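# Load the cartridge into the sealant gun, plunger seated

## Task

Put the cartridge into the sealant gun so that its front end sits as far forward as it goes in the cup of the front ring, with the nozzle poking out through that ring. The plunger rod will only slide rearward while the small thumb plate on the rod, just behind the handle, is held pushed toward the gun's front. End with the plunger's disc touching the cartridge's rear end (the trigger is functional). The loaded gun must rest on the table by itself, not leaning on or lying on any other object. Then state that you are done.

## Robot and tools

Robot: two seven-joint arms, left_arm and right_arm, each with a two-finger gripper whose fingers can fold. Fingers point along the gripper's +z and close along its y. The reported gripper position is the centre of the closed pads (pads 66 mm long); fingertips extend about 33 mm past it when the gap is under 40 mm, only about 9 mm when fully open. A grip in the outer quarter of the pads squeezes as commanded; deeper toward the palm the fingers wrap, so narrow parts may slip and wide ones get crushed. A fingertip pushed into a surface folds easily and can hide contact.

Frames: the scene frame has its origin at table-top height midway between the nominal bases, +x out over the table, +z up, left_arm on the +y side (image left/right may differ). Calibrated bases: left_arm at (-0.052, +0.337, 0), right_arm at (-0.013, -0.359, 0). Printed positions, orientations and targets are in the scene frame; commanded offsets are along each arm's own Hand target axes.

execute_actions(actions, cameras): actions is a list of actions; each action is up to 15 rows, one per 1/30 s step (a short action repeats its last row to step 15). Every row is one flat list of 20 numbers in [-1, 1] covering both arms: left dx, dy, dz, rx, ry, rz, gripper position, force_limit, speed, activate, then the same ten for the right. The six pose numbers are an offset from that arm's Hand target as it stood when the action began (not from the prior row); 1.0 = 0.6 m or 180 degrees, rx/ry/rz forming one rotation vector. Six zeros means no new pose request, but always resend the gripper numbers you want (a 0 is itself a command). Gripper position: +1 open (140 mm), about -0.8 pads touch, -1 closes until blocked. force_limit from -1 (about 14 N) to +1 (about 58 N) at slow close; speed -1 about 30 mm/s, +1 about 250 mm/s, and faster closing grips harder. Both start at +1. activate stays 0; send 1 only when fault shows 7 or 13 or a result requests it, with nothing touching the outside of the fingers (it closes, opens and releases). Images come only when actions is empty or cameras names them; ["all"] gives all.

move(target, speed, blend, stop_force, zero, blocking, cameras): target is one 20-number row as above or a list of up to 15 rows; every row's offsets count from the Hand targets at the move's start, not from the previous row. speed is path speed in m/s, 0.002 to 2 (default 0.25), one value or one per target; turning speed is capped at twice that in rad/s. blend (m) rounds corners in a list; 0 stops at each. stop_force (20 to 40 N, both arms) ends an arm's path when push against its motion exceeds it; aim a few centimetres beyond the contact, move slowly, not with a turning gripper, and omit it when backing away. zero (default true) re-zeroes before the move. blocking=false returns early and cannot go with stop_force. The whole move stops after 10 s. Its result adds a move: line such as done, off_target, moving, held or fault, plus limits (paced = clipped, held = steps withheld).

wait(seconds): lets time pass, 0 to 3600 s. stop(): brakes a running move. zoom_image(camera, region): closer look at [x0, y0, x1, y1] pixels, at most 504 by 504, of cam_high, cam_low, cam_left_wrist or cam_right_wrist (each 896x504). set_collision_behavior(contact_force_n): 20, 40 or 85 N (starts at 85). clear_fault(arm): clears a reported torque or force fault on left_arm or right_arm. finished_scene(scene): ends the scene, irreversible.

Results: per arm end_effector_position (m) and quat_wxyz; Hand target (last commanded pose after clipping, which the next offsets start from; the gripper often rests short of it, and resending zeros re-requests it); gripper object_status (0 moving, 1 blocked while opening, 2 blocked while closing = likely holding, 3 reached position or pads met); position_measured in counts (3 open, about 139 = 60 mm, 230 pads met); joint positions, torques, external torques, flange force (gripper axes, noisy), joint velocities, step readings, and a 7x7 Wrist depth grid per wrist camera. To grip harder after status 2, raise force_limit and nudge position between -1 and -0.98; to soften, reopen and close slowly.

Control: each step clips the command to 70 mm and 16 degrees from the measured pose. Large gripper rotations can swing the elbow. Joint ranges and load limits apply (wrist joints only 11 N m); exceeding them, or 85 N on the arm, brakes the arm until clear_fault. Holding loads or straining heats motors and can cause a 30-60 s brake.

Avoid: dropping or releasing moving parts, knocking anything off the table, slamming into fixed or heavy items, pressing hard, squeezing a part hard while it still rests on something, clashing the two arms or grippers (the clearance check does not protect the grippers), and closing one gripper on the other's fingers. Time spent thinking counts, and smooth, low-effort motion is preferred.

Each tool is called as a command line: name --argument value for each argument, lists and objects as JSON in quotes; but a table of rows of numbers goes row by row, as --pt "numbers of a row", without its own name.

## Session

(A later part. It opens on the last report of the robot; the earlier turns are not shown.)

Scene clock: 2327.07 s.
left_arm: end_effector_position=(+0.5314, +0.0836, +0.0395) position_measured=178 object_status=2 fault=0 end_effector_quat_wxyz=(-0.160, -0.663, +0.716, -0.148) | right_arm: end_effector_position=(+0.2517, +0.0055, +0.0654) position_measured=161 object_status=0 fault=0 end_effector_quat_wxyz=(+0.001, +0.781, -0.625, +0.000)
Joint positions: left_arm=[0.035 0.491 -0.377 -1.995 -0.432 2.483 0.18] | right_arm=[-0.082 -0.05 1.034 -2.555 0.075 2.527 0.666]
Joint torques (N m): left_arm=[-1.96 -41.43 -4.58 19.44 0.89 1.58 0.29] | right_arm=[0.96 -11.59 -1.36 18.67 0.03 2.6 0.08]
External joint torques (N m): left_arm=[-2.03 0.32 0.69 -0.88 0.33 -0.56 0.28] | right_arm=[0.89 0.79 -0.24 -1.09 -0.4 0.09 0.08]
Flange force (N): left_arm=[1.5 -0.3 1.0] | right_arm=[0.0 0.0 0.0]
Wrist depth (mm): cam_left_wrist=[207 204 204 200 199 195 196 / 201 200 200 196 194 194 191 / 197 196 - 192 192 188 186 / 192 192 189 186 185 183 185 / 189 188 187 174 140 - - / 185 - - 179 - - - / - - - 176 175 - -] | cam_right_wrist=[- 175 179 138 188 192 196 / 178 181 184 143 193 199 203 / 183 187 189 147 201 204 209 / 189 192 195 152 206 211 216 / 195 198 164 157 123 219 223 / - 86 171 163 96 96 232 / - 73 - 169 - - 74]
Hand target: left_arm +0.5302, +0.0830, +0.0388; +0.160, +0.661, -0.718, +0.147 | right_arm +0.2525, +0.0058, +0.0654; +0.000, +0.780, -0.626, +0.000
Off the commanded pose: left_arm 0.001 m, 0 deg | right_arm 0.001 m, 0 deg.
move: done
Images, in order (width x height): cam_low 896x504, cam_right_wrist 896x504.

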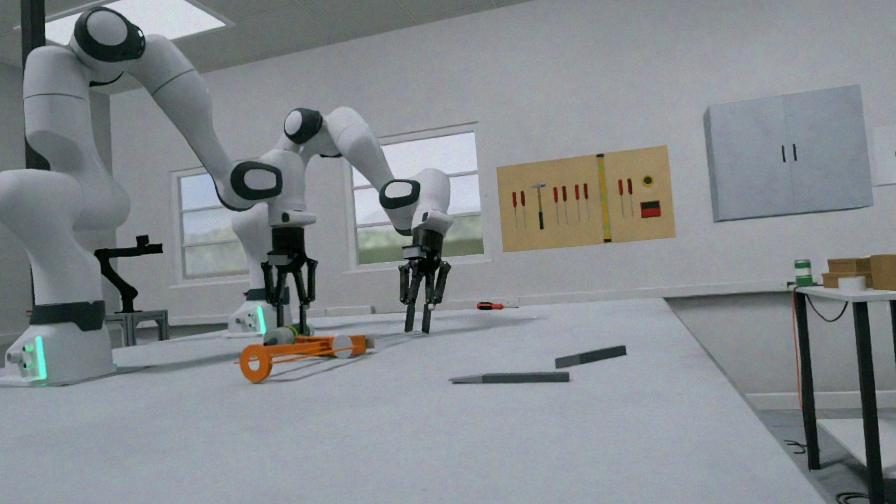

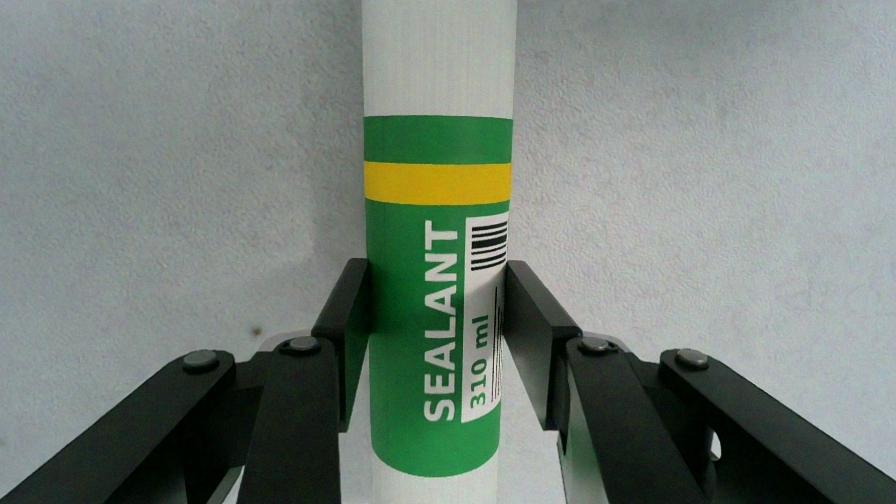

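move --pt "0 0 0 0 0 0 -1 0 -1 0 0 0 0 0 0 0 -0.05 0 -0.5 0" --pt "0 0 0 0 0 0 -1 0 -1 0 0 0 0.0083 0 0 0 -0.05 0 -0.5 0" --pt "0 0 0 0 0 0 -1 0 -1 0 0 0 0.0083 0 0 0 -1 0 -1 0" --speed 0.08 --cameras '["cam_right_wrist"]'

Scene clock: 2344.97 s.
left_arm: end_effector_position=(+0.5314, +0.0836, +0.0395) position_measured=178 object_status=2 fault=0 end_effector_quat_wxyz=(-0.160, -0.663, +0.716, -0.148) | right_arm: end_effector_position=(+0.2520, +0.0061, +0.0609) position_measured=159 object_status=0 fault=0 end_effector_quat_wxyz=(+0.000, +0.781, -0.625, +0.000)
Joint positions: left_arm=[0.035 0.491 -0.377 -1.995 -0.432 2.483 0.18] | right_arm=[-0.086 -0.027 1.035 -2.556 0.041 2.542 0.691]
Joint torques (N m): left_arm=[-2.02 -41.4 -4.62 19.49 0.88 1.55 0.26] | right_arm=[1.06 -11.55 -0.97 17.62 -0.02 2.62 0.11]
External joint torques (N m): left_arm=[-2.08 0.14 0.63 -0.72 0.32 -0.56 0.25] | right_arm=[1.08 1.22 -0.33 -1.95 -0.44 0.11 0.11]
Flange force (N): left_arm=[1.8 -0.5 0.7] | right_arm=[0.0 0.0 0.0]
Wrist depth (mm): cam_left_wrist=[207 205 202 200 198 197 195 / 201 200 198 195 195 192 190 / 197 195 194 192 190 189 186 / 193 192 190 186 185 184 182 / 189 187 188 174 141 - 179 / 185 - - 180 180 - - / - - - 178 - - -] | cam_right_wrist=[168 171 175 134 182 186 191 / 174 176 180 138 189 193 197 / 179 182 185 142 195 197 204 / 185 187 190 147 201 207 211 / 191 - 136 152 146 212 220 / - 90 138 158 96 92 228 / - 75 - 164 - - 74]
Hand target: left_arm +0.5302, +0.0830, +0.0388; +0.160, +0.661, -0.718, +0.147 | right_arm +0.2525, +0.0058, +0.0604; +0.000, +0.780, -0.626, +0.000
Off the commanded pose: left_arm 0.001 m, 0 deg | right_arm 0.001 m, 0 deg.
move: done

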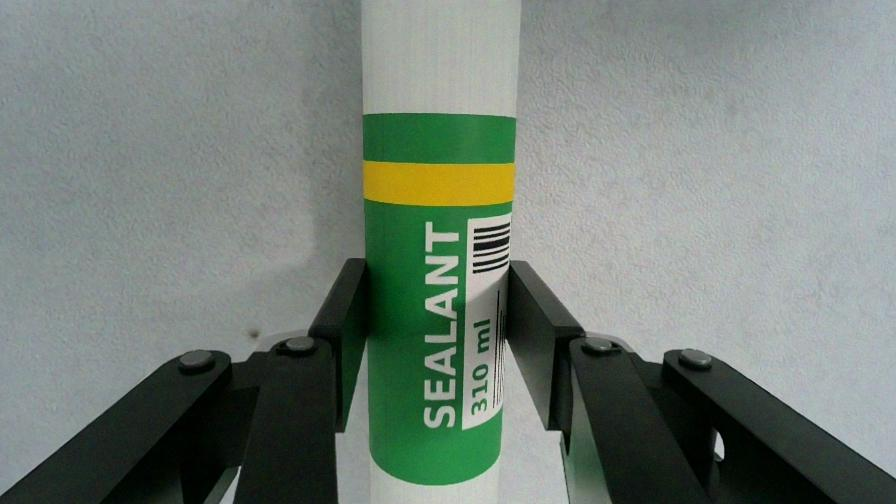

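move --target '[0,0,0,0,0,0,-1,0,-1,0,0,0,-0.1493,0,0,0,-1,0,-1,0]' --speed 0.1 --cameras '["cam_right_wrist","cam_low"]'

zoom_image --camera "cam_low" --region '[200, 230, 400, 390]'

Scene clock: 2591.37 s.
left_arm: end_effector_position=(+0.5314, +0.0836, +0.0395) position_measured=178 object_status=2 fault=0 end_effector_quat_wxyz=(-0.160, -0.663, +0.716, -0.148) | right_arm: end_effector_position=(+0.2520, +0.0044, +0.1483) position_measured=159 object_status=2 fault=0 end_effector_quat_wxyz=(+0.002, +0.778, -0.628, +0.000)
Joint positions: left_arm=[0.035 0.491 -0.377 -1.995 -0.432 2.483 0.18] | right_arm=[0.059 -0.301 0.874 -2.479 0.298 2.257 0.502]
Joint velocities: left_arm=[within noise] | right_arm=[-0.001 -0.001 -0.002 0 0.001 -0.002 -0.007]
Joint torques (N m): left_arm=[-1.98 -41.39 -4.62 19.48 0.86 1.57 0.31] | right_arm=[1.77 -12.18 -7.43 22.92 0.64 2.41 -0.38]
External joint torques (N m): left_arm=[-1.93 0.12 0.72 -0.7 0.3 -0.53 0.3] | right_arm=[1.81 -1.27 -0.89 0.68 0.06 -0.12 -0.38]
Flange force (N): left_arm=[1.5 -0.4 0.6] | right_arm=[5.8 7.6 -6.9]
Wrist depth (mm): cam_left_wrist=[204 205 203 201 198 196 194 / 202 201 198 195 195 194 192 / 197 195 194 192 190 - 186 / 193 191 190 186 184 185 181 / 189 188 187 174 141 101 180 / 186 - - 180 179 - - / - - - 176 176 - -] | cam_right_wrist=[252 251 - 134 267 273 281 / 253 257 259 138 273 281 288 / 258 267 273 142 - 291 298 / 269 272 278 147 299 299 310 / 277 283 136 152 146 311 318 / - 90 111 158 96 96 330 / - 74 176 164 - - 71]
Hand target: left_arm +0.5302, +0.0830, +0.0388; +0.160, +0.661, -0.718, +0.147 | right_arm +0.2525, +0.0058, +0.1500; +0.000, +0.780, -0.626, +0.000
Off the commanded pose: left_arm 0.001 m, 0 deg | right_arm 0.002 m, 0 deg.
move: done
Images, in order (width x height): cam_low 896x504, cam_right_wrist 896x504.

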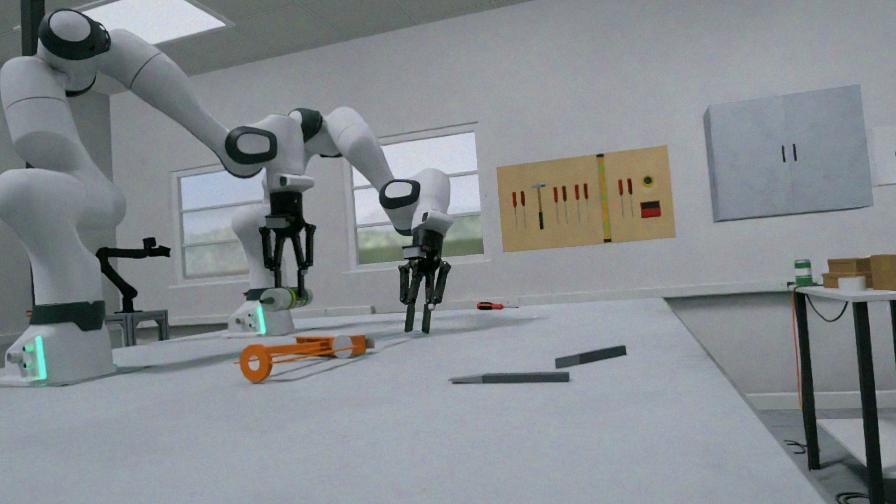

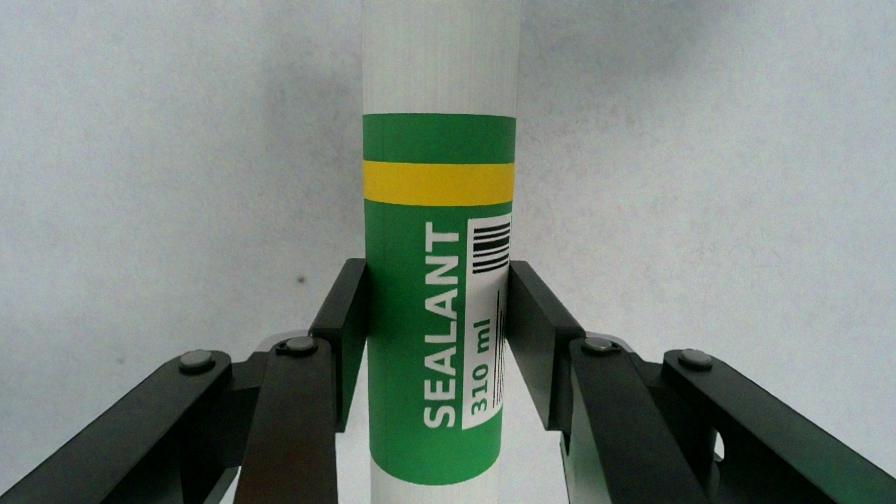

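Scaled by 2.520 from the camera's image (finer frame: 1280x720).

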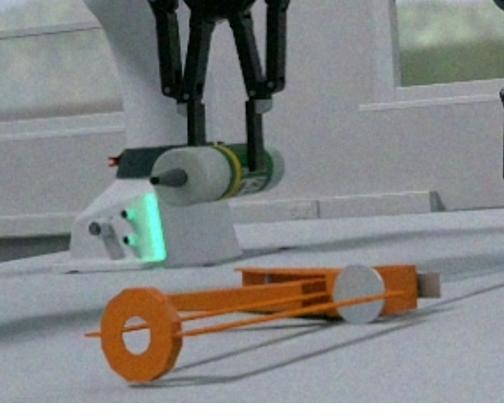

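move --target '[0,0,0,0,0,0,-1,0,-1,0,0.5495,-0.3098,-0.0167,0.01324,-0.0714,0.1161,-1,0,-1,0]' --speed 0.15 --cameras '["cam_right_wrist","cam_low","cam_high"]'

zoom_image --camera "cam_low" --region '[200, 230, 400, 390]'

zoom_image --camera "cam_high" --region '[260, 180, 500, 310]'

Scene clock: 2611.23 s.
left_arm: end_effector_position=(+0.5314, +0.0836, +0.0395) position_measured=178 object_status=2 fault=0 end_effector_quat_wxyz=(-0.160, -0.663, +0.716, -0.148) | right_arm: end_effector_position=(+0.5035, -0.2762, +0.1576) position_measured=159 object_status=2 fault=0 end_effector_quat_wxyz=(+0.083, -0.647, +0.754, +0.075)
Joint positions: left_arm=[0.035 0.491 -0.377 -1.995 -0.432 2.483 0.18] | right_arm=[-0.194 -0.03 0.252 -2.296 0.305 2.285 0.01]
Joint velocities: left_arm=[within noise] | right_arm=[0.001 0 0.001 0.001 0 0 -0.006]
Joint torques (N m): left_arm=[-1.96 -41.41 -4.63 19.49 0.87 1.59 0.28] | right_arm=[1.13 -30.06 -0.62 24.3 0.86 2.43 -0.4]
External joint torques (N m): left_arm=[-1.94 0.07 0.69 -0.68 0.31 -0.51 0.27] | right_arm=[1.13 -1.13 -0.36 1.1 0.26 -0.1 -0.39]
Flange force (N): left_arm=[1.6 -0.4 0.5] | right_arm=[-0.5 0.2 -2.8]
Wrist depth (mm): cam_left_wrist=[206 204 203 199 199 197 195 / - 199 199 195 195 192 191 / 197 195 193 192 190 188 187 / 193 191 189 186 184 184 182 / 189 189 186 173 141 101 178 / - - - 181 179 - - / - - - - 176 - -] | cam_right_wrist=[231 237 239 134 252 260 266 / 247 253 255 137 271 276 282 / 264 267 273 142 283 294 304 / 279 285 289 147 272 318 326 / - - 136 152 147 342 364 / - 90 111 158 96 96 383 / - 74 173 163 - - 74]
Hand target: left_arm +0.5302, +0.0830, +0.0388; +0.160, +0.661, -0.718, +0.147 | right_arm +0.5055, -0.2756, +0.1600; +0.086, -0.649, +0.752, +0.074
Off the commanded pose: left_arm 0.001 m, 0 deg | right_arm 0.003 m, 0 deg.
move: done
Images, in order (width x height): cam_high 896x504, cam_low 896x504, cam_right_wrist 896x504.

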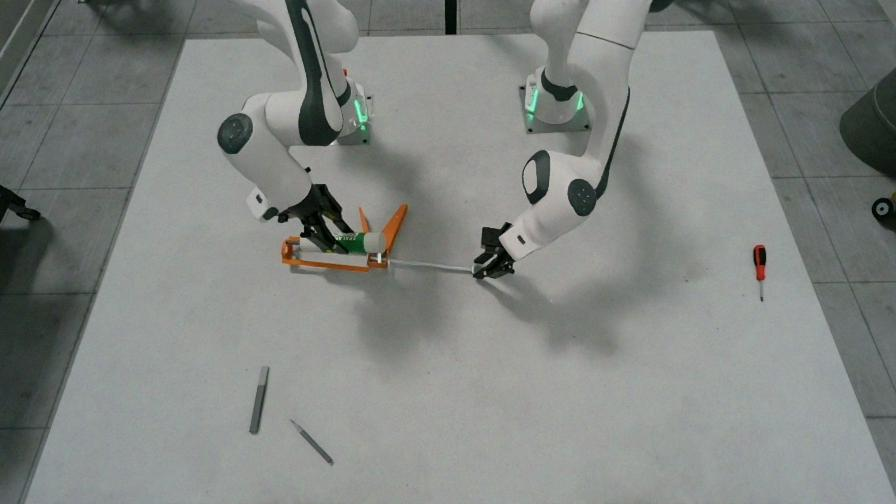

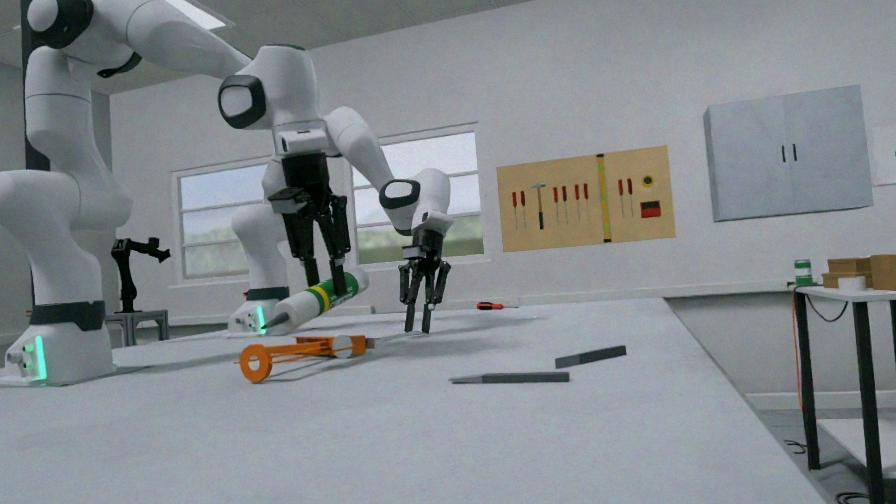

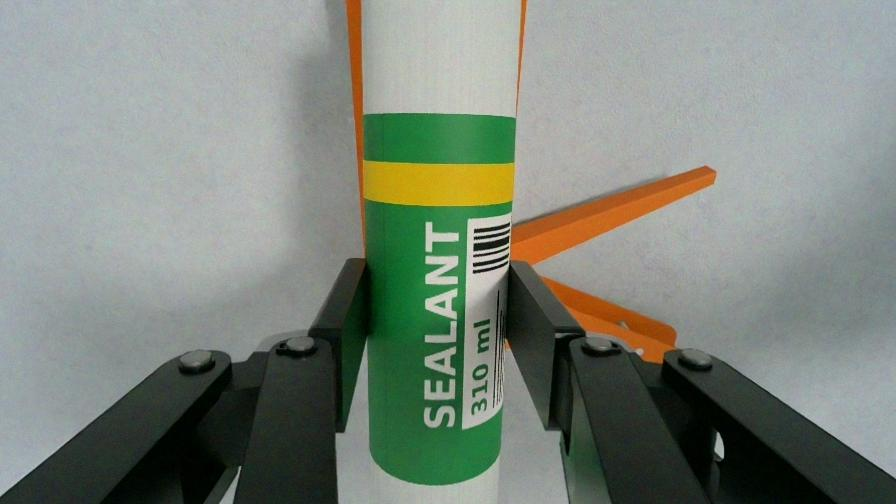

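Scaled by 2.520 from the camera's image (finer frame: 1280x720).

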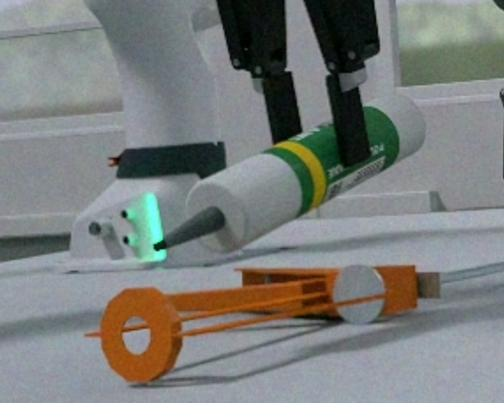

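Scaled by 2.100 from the camera's image (finer frame: 1280x720).

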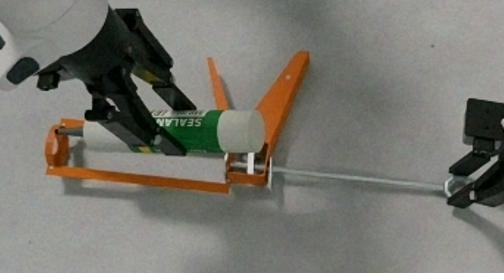

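move --target '[0,0,0,0,0,0,-1,0,-1,0,0.01687,0,0.0731,0,0,0,-1,0,-1,0]' --speed 0.1 --cameras '["cam_right_wrist","cam_low","cam_high"]'

zoom_image --camera "cam_low" --region '[200, 270, 400, 400]'

zoom_image --camera "cam_high" --region '[260, 200, 420, 300]'

Scene clock: 2668.53 s.
left_arm: end_effector_position=(+0.5314, +0.0836, +0.0395) position_measured=178 object_status=2 fault=0 end_effector_quat_wxyz=(-0.160, -0.663, +0.716, -0.148) | right_arm: end_effector_position=(+0.5022, -0.2765, +0.1127) position_measured=159 object_status=2 fault=0 end_effector_quat_wxyz=(+0.081, -0.648, +0.754, +0.076)
Joint positions: left_arm=[0.035 0.491 -0.377 -1.995 -0.432 2.483 0.18] | right_arm=[-0.193 0.046 0.26 -2.334 0.31 2.393 -0.012]
Joint velocities: left_arm=[within noise] | right_arm=[0.001 0 0.002 0 0 0.004 -0.002]
Joint torques (N m): left_arm=[-2.01 -41.46 -4.68 19.46 0.88 1.58 0.28] | right_arm=[1.17 -31.6 0.41 22.55 1.15 2.93 -0.32]
External joint torques (N m): left_arm=[-1.95 -0.05 0.66 -0.66 0.32 -0.52 0.27] | right_arm=[1.26 -1.57 0.11 0.68 0.7 0.46 -0.32]
Flange force (N): left_arm=[1.7 -0.2 0.3] | right_arm=[-0.7 3.5 -1.7]
Wrist depth (mm): cam_left_wrist=[- 205 202 201 200 197 195 / 202 201 200 195 195 193 191 / 197 195 - 191 190 188 187 / 193 191 189 186 184 185 184 / 189 188 187 170 139 101 179 / 185 - - - - - - / - - - 177 176 - -] | cam_right_wrist=[195 199 197 133 209 215 222 / 206 209 213 138 223 230 236 / 220 223 226 142 238 245 255 / 233 229 235 147 233 266 272 / 248 256 136 152 147 284 - / - 90 113 158 96 91 325 / - 74 - 163 - - 74]
Hand target: left_arm +0.5302, +0.0830, +0.0388; +0.160, +0.661, -0.718, +0.147 | right_arm +0.5055, -0.2756, +0.1150; +0.086, -0.649, +0.752, +0.074
Off the commanded pose: left_arm 0.001 m, 0 deg | right_arm 0.004 m, 1 deg.
move: off_target (right_arm)
Images, in order (width x height): cam_high 896x504, cam_low 896x504, cam_right_wrist 896x504.

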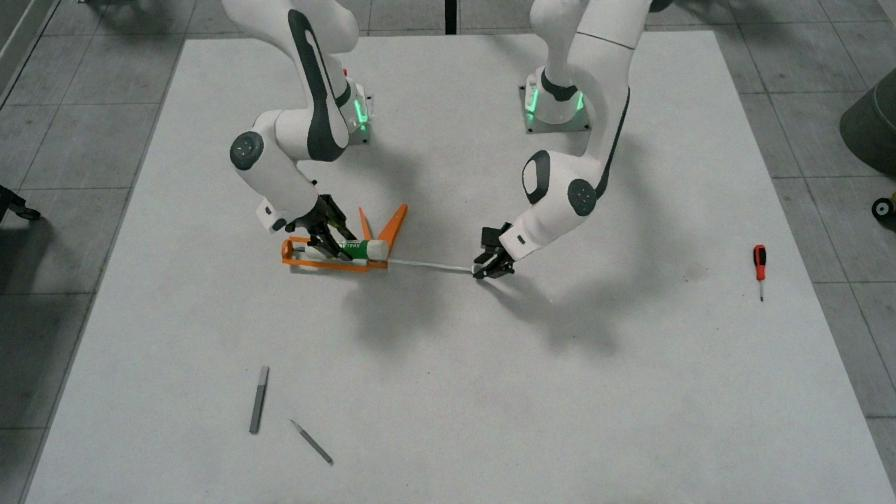

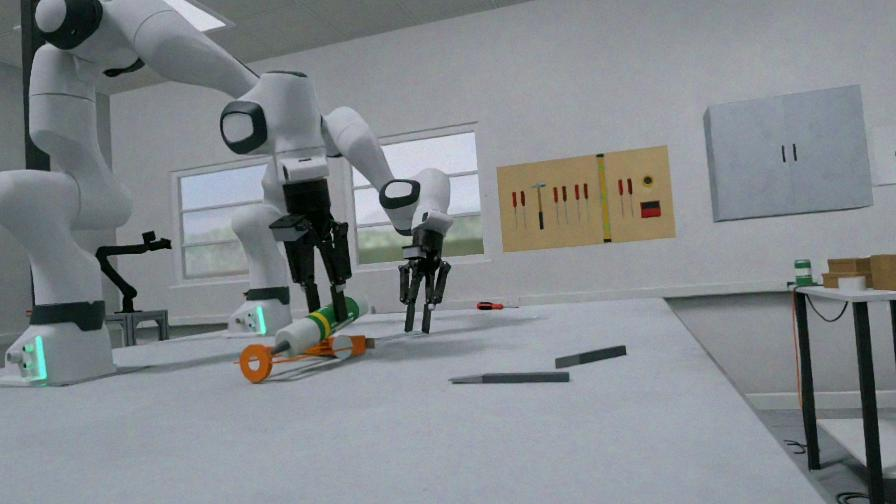

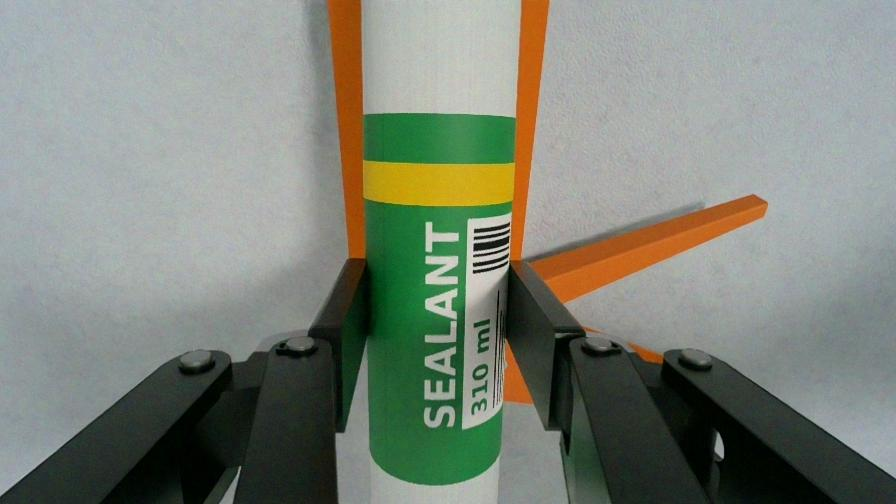

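Scaled by 2.520 from the camera's image (finer frame: 1280x720).

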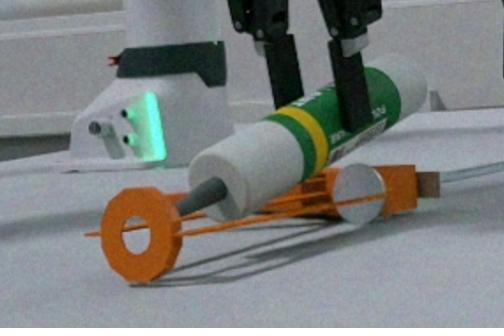

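Scaled by 3.150 from the camera's image (finer frame: 1280x720).

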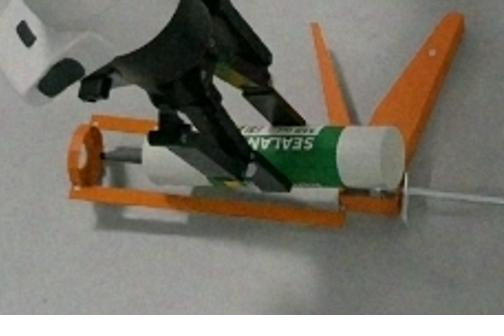

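move --target '[0,0,0,0,0,0,-1,0,-1,0,0.0352,0,0.0081,0,0,0,-1,0,-1,0]' --speed 0.06 --cameras '["cam_right_wrist","cam_low","cam_high"]'

zoom_image --camera "cam_low" --region '[220, 320, 320, 390]'

zoom_image --camera "cam_high" --region '[270, 220, 410, 290]'

Scene clock: 2742.80 s.
left_arm: end_effector_position=(+0.5314, +0.0836, +0.0395) position_measured=178 object_status=2 fault=0 end_effector_quat_wxyz=(-0.160, -0.663, +0.716, -0.148) | right_arm: end_effector_position=(+0.4999, -0.2943, +0.1037) position_measured=159 object_status=2 fault=0 end_effector_quat_wxyz=(+0.082, -0.649, +0.753, +0.076)
Joint positions: left_arm=[0.035 0.491 -0.377 -1.995 -0.432 2.483 0.18] | right_arm=[-0.211 0.055 0.243 -2.349 0.315 2.409 -0.056]
Joint velocities: left_arm=[within noise] | right_arm=[0 0.002 0.001 0 0 0.001 -0.007]
Joint torques (N m): left_arm=[-1.98 -41.4 -4.57 19.5 0.89 1.56 0.3] | right_arm=[0.89 -31.85 0.07 21.82 1.13 2.91 -0.36]
External joint torques (N m): left_arm=[-2.02 0.17 0.7 -0.74 0.32 -0.56 0.29] | right_arm=[0.97 -1.47 -0.29 0.13 0.7 0.43 -0.35]
Flange force (N): left_arm=[1.6 -0.5 0.7] | right_arm=[0.2 4.8 -1.5]
Wrist depth (mm): cam_left_wrist=[206 205 203 200 198 197 193 / 201 200 198 194 196 192 191 / 197 196 193 192 189 189 186 / 193 192 189 175 184 185 183 / 189 188 187 170 139 101 - / 186 - - 180 180 - - / - - - 176 176 - -] | cam_right_wrist=[185 191 191 134 200 209 212 / 201 199 202 138 213 220 227 / 210 - 218 143 230 236 242 / 225 229 231 147 245 247 263 / 240 244 136 152 147 273 284 / - 90 112 158 96 96 310 / - 74 178 163 - - 74]
Hand target: left_arm +0.5302, +0.0830, +0.0388; +0.160, +0.661, -0.718, +0.147 | right_arm +0.5027, -0.2949, +0.1055; +0.086, -0.649, +0.752, +0.074
Off the commanded pose: left_arm 0.001 m, 0 deg | right_arm 0.003 m, 1 deg.
move: done
Images, in order (width x height): cam_high 896x504, cam_low 896x504, cam_right_wrist 896x504.

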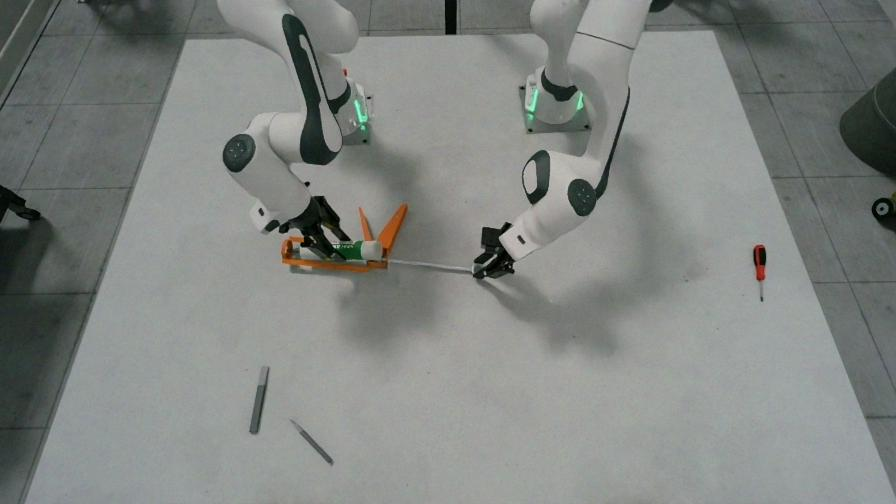

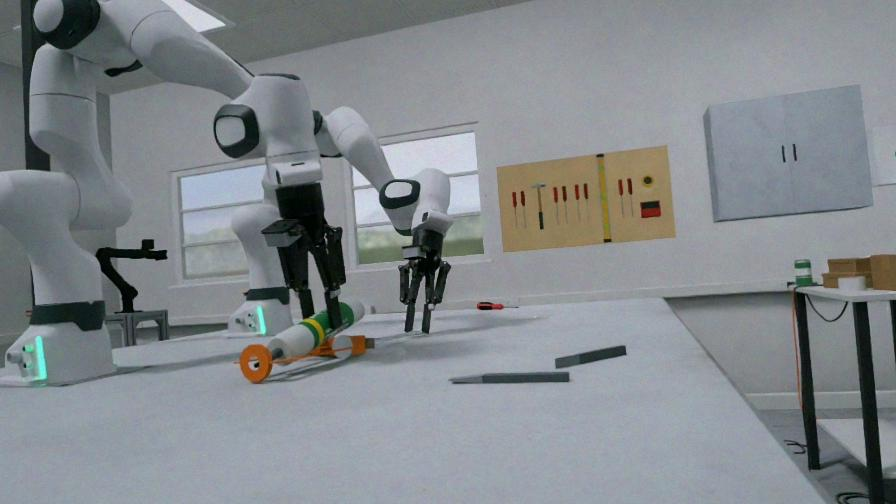

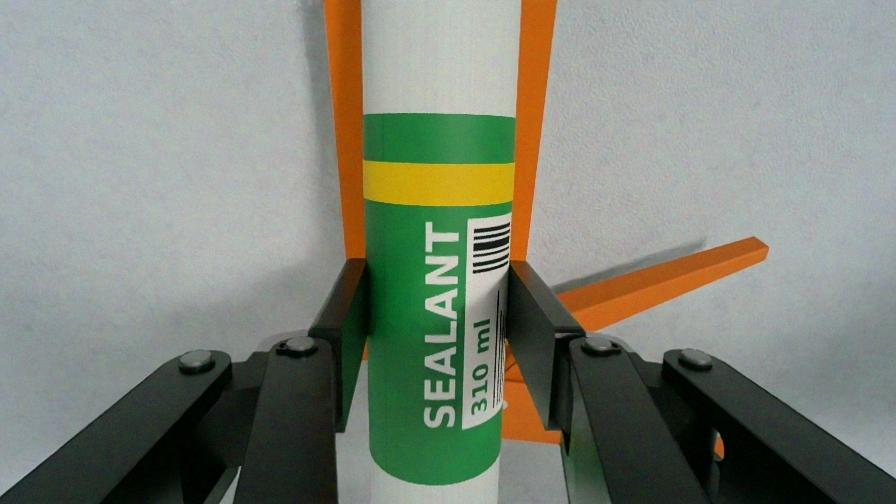

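Scaled by 5.040 from the camera's image (finer frame: 1280x720).

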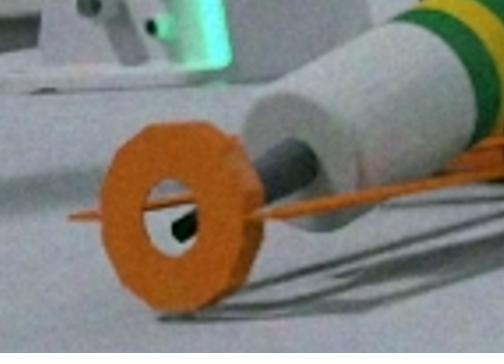

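Scaled by 3.600 from the camera's image (finer frame: 1280x720).

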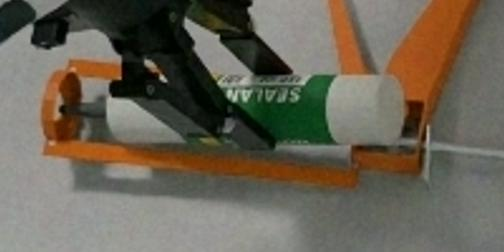

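move --target '[0,0,0,0,0,0,-1,0,-1,0,0.0417,0,0,0,0,0,-1,0,-1,0]' --speed 0.06 --cameras '["cam_right_wrist","cam_low","cam_high"]'

zoom_image --camera "cam_low" --region '[220, 320, 320, 390]'

zoom_image --camera "cam_high" --region '[270, 220, 410, 290]'

Scene clock: 2758.93 s.
left_arm: end_effector_position=(+0.5314, +0.0836, +0.0395) position_measured=178 object_status=2 fault=0 end_effector_quat_wxyz=(-0.160, -0.663, +0.716, -0.148) | right_arm: end_effector_position=(+0.4965, -0.3183, +0.0982) position_measured=159 object_status=2 fault=0 end_effector_quat_wxyz=(+0.082, -0.649, +0.753, +0.076)
Joint positions: left_arm=[0.035 0.491 -0.377 -1.995 -0.432 2.483 0.18] | right_arm=[-0.236 0.056 0.221 -2.361 0.32 2.412 -0.109]
Joint velocities: left_arm=[within noise] | right_arm=[0 0 -0.001 0.002 0 0 -0.006]
Joint torques (N m): left_arm=[-1.96 -41.43 -4.62 19.46 0.87 1.59 0.27] | right_arm=[0.75 -31.69 0.01 21.62 1.11 2.86 -0.36]
External joint torques (N m): left_arm=[-1.86 0.1 0.78 -0.75 0.31 -0.52 0.25] | right_arm=[0.83 -1.38 -0.32 0.17 0.69 0.42 -0.35]
Flange force (N): left_arm=[1.4 -0.2 0.5] | right_arm=[0.1 4.3 -1.3]
Wrist depth (mm): cam_left_wrist=[206 204 204 200 198 196 194 / 202 200 198 196 194 194 191 / 197 196 193 191 190 188 186 / 193 191 190 185 185 184 184 / 189 188 188 172 141 94 - / 185 - - 181 - - - / - - - 176 - - -] | cam_right_wrist=[182 184 167 133 172 202 207 / 194 195 179 138 208 215 223 / 205 209 207 142 224 231 237 / 220 223 157 147 237 - 256 / 236 238 136 152 147 258 280 / - 90 111 158 96 96 301 / - 74 178 164 - - 74]
Hand target: left_arm +0.5302, +0.0830, +0.0388; +0.160, +0.661, -0.718, +0.147 | right_arm +0.4991, -0.3190, +0.0999; +0.086, -0.649, +0.752, +0.074
Off the commanded pose: left_arm 0.001 m, 0 deg | right_arm 0.003 m, 0 deg.
move: done
Images, in order (width x height): cam_high 896x504, cam_low 896x504, cam_right_wrist 896x504.

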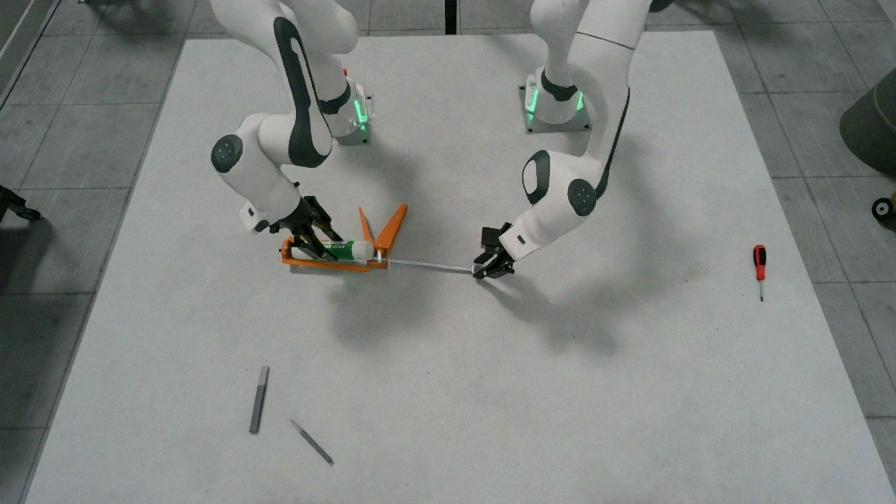

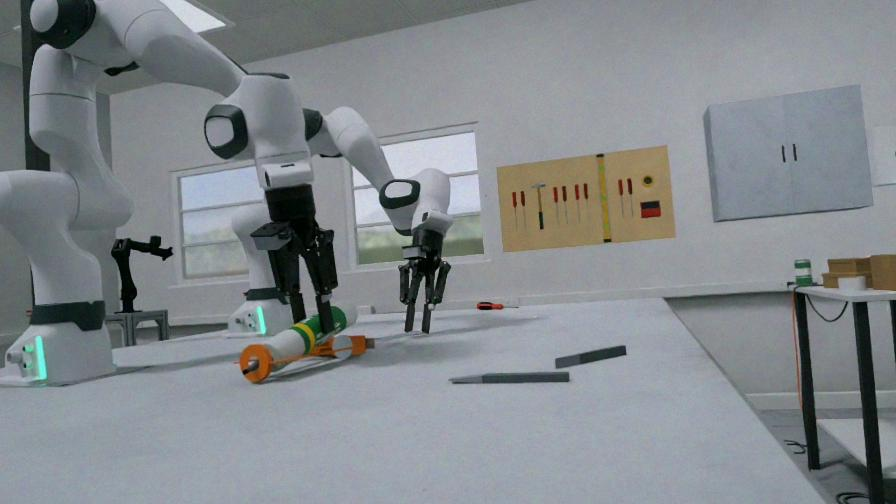

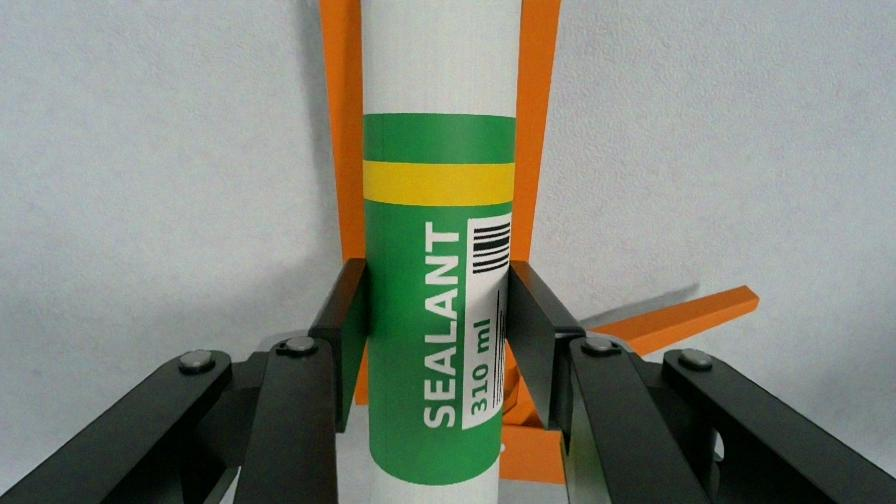

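Scaled by 5.040 from the camera's image (finer frame: 1280x720).

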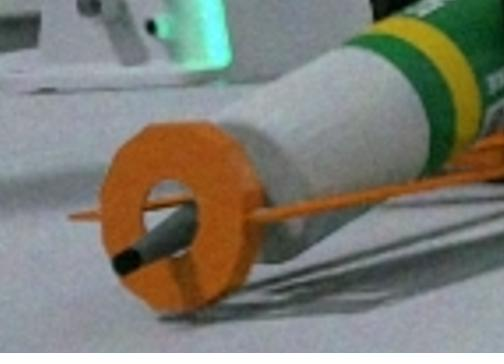

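Scaled by 3.600 from the camera's image (finer frame: 1280x720).

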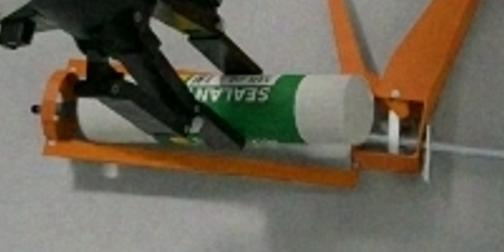

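move --target '[0,0,0,0,0,0,-1,0,-1,0,0.02,0.001,0,0,0,0,-1,0,-1,0]' --speed 0.05 --cameras '["cam_right_wrist","cam_low","cam_high"]'

zoom_image --camera "cam_low" --region '[220, 320, 320, 390]'

zoom_image --camera "cam_high" --region '[270, 220, 410, 290]'

Scene clock: 2817.13 s.
left_arm: end_effector_position=(+0.5314, +0.0836, +0.0395) position_measured=178 object_status=2 fault=0 end_effector_quat_wxyz=(-0.160, -0.663, +0.716, -0.148) | right_arm: end_effector_position=(+0.4943, -0.3297, +0.0957) position_measured=159 object_status=2 fault=0 end_effector_quat_wxyz=(+0.082, -0.649, +0.753, +0.076)
Joint positions: left_arm=[0.035 0.491 -0.377 -1.995 -0.432 2.483 0.18] | right_arm=[-0.248 0.056 0.21 -2.367 0.322 2.413 -0.134]
Joint velocities: left_arm=[within noise] | right_arm=[0 -0.001 -0.003 0 0 0 -0.006]
Joint torques (N m): left_arm=[-1.99 -41.45 -4.73 19.52 0.87 1.58 0.28] | right_arm=[0.79 -31.63 -0.06 21.4 1.13 2.81 -0.19]
External joint torques (N m): left_arm=[-1.96 0.1 0.61 -0.69 0.31 -0.53 0.27] | right_arm=[0.8 -1.29 -0.44 0.03 0.72 0.39 -0.18]
Flange force (N): left_arm=[1.6 -0.4 0.6] | right_arm=[-0.2 4.4 -1.2]
Wrist depth (mm): cam_left_wrist=[206 205 198 200 199 199 193 / 202 200 198 196 194 192 190 / 197 195 194 192 190 189 186 / 193 193 191 176 184 184 183 / 189 188 187 174 141 - 179 / - - - 180 180 - - / - - - 176 176 - -] | cam_right_wrist=[181 183 164 133 192 199 202 / 190 - 176 138 205 212 218 / 203 210 207 143 221 229 235 / 218 221 221 147 233 246 250 / 233 234 137 152 126 259 279 / - 90 111 158 96 96 300 / - 74 178 164 - - 74]
Hand target: left_arm +0.5302, +0.0830, +0.0388; +0.160, +0.661, -0.718, +0.147 | right_arm +0.4968, -0.3305, +0.0972; +0.086, -0.649, +0.752, +0.074
Off the commanded pose: left_arm 0.001 m, 0 deg | right_arm 0.003 m, 0 deg.
move: done
Images, in order (width x height): cam_high 896x504, cam_low 896x504, cam_right_wrist 896x504.

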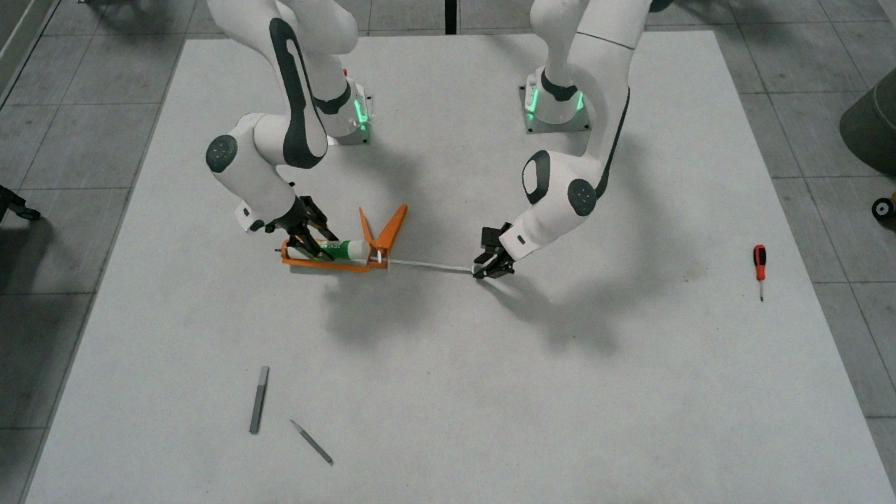

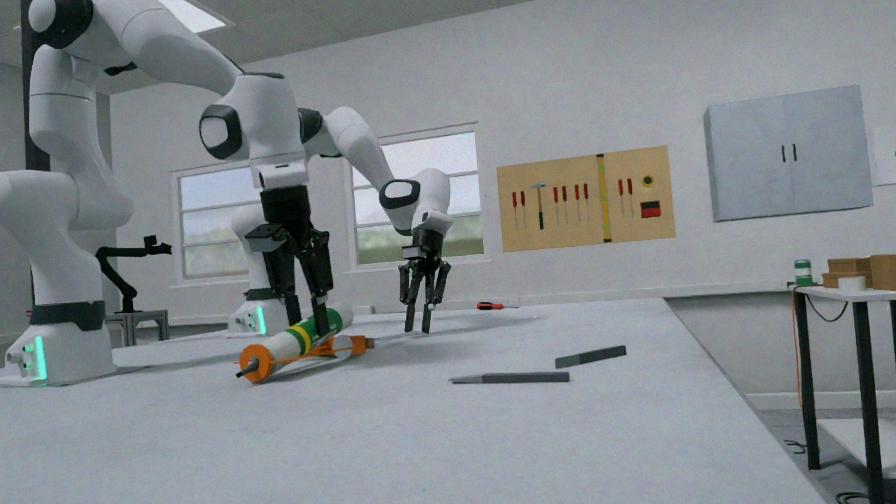

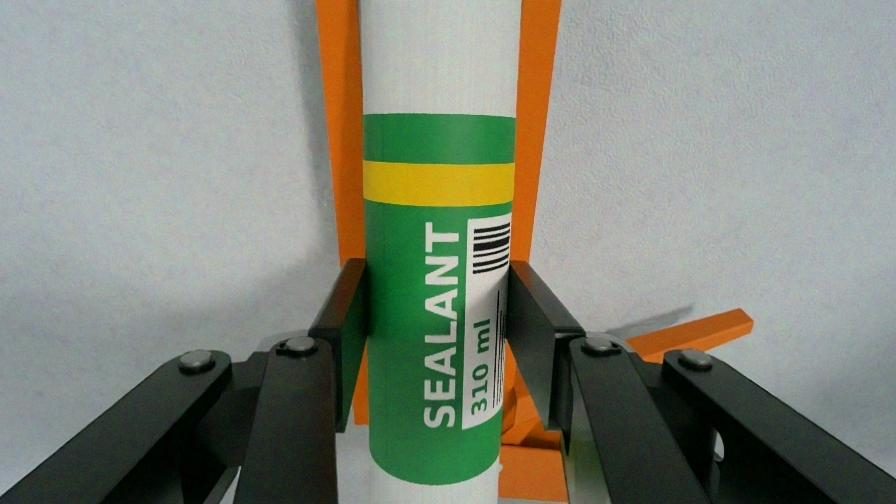

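Scaled by 5.040 from the camera's image (finer frame: 1280x720).

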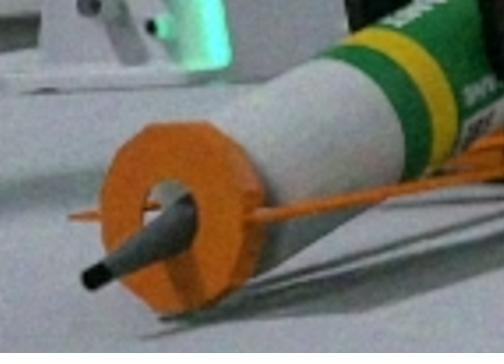

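Scaled by 3.600 from the camera's image (finer frame: 1280x720).

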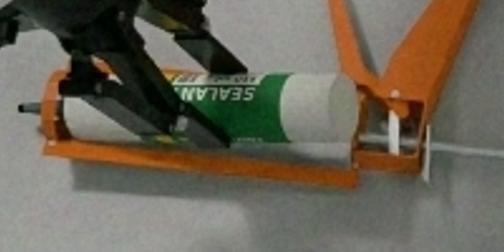

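move --target '[0,0,0,0,0,0,-1,0,-1,0,0.0067,0.0025,0.0073,0,0.0019,0,-1,0,-1,0]' --speed 0.04 --cameras '["cam_low","cam_high"]'

zoom_image --camera "cam_low" --region '[220, 320, 320, 390]'

zoom_image --camera "cam_high" --region '[270, 220, 410, 290]'

Scene clock: 2892.07 s.
left_arm: end_effector_position=(+0.5316, +0.0836, +0.0396) position_measured=178 object_status=2 fault=0 end_effector_quat_wxyz=(-0.160, -0.663, +0.716, -0.148) | right_arm: end_effector_position=(+0.4935, -0.3318, +0.0917) position_measured=159 object_status=2 fault=0 end_effector_quat_wxyz=(+0.082, -0.648, +0.753, +0.074)
Joint positions: left_arm=[0.035 0.491 -0.377 -1.994 -0.432 2.483 0.18] | right_arm=[-0.248 0.06 0.208 -2.374 0.322 2.427 -0.137]
Joint velocities: left_arm=[within noise] | right_arm=[0 -0.001 0 -0.001 0 0.004 0]
Joint torques (N m): left_arm=[-2.01 -41.06 -4.66 19.33 0.88 1.57 0.31] | right_arm=[1.11 -30.83 -0.41 20.77 0.52 2.74 -0.33]
External joint torques (N m): left_arm=[-1.98 0.38 0.65 -0.8 0.32 -0.53 0.29] | right_arm=[1.11 -0.34 -0.83 -0.54 0.13 0.3 -0.32]
Flange force (N): left_arm=[1.4 -0.6 1.1] | right_arm=[0.4 3.1 0.6]
Wrist depth (mm): cam_left_wrist=[206 205 203 201 199 197 195 / 201 200 198 196 195 191 190 / 198 196 194 192 191 187 186 / 193 192 - 185 185 184 183 / 189 188 - 173 141 101 179 / 185 - - 180 179 - - / - - - 177 176 - -] | cam_right_wrist=[177 180 161 132 189 195 200 / 187 190 173 136 201 207 213 / 199 204 183 141 217 223 230 / 213 219 215 147 234 242 247 / 228 - 137 152 147 251 267 / - 90 112 159 96 92 294 / - 74 180 166 - - 71]
Hand target: left_arm +0.5302, +0.0830, +0.0388; +0.160, +0.661, -0.718, +0.147 | right_arm +0.4949, -0.3332, +0.0920; +0.084, -0.649, +0.753, +0.072
Off the commanded pose: left_arm 0.002 m, 0 deg | right_arm 0.002 m, 0 deg.
move: done
Images, in order (width x height): cam_high 896x504, cam_low 896x504.

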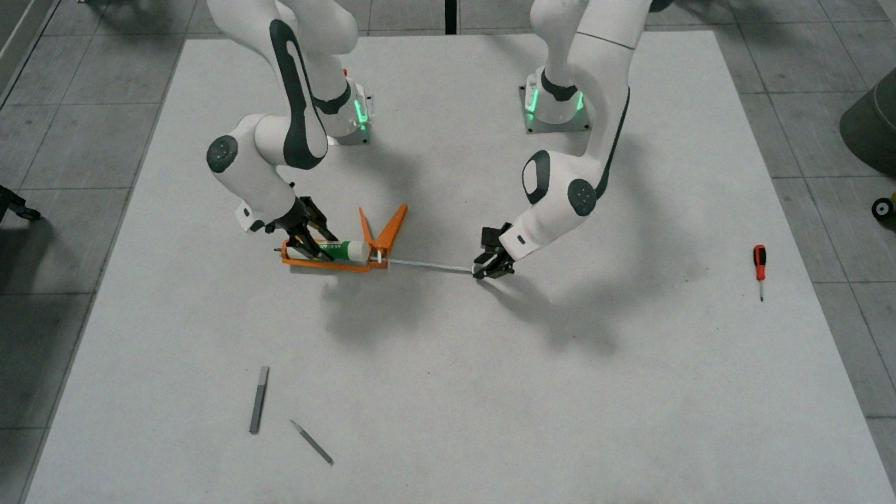

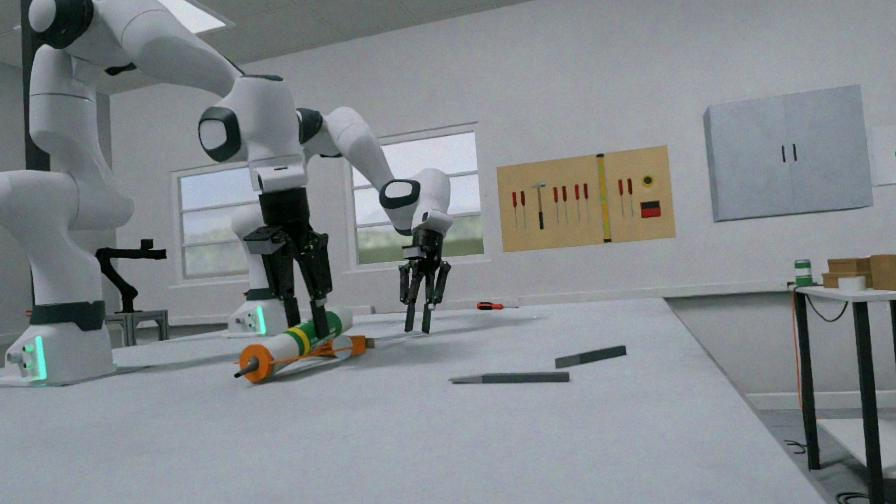

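Scaled by 5.040 from the camera's image (finer frame: 1280x720).

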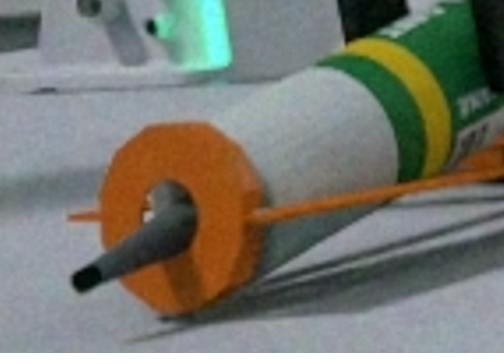

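Scaled by 3.600 from the camera's image (finer frame: 1280x720).

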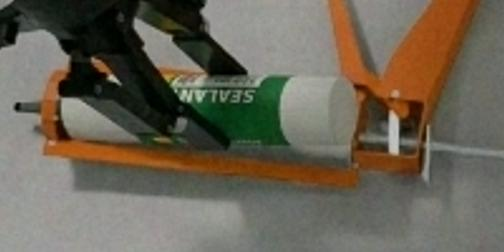

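zoom_image --camera "cam_low" --region '[230, 335, 280, 390]'

zoom_image --camera "cam_high" --region '[345, 230, 400, 280]'

Scaled by 9.164 from the camera's image (finer frame: 1280x720).

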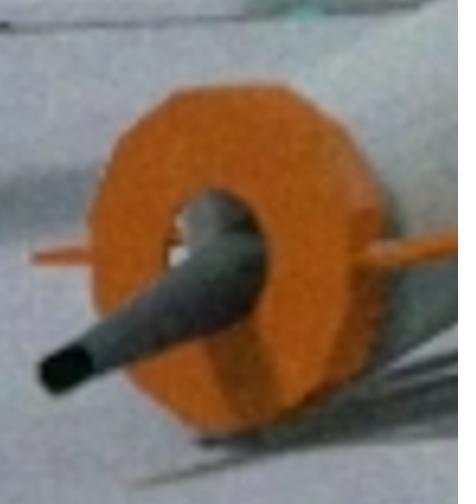

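Scaled by 9.164 from the camera's image (finer frame: 1280x720).

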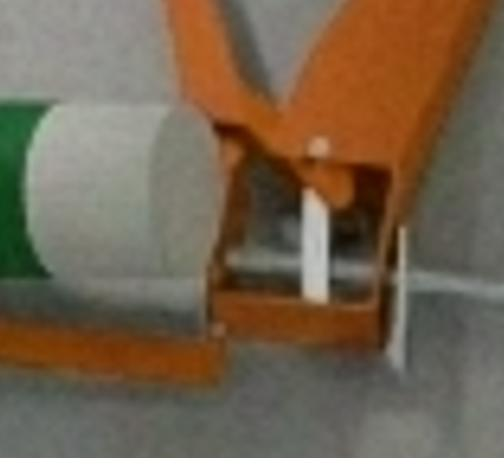

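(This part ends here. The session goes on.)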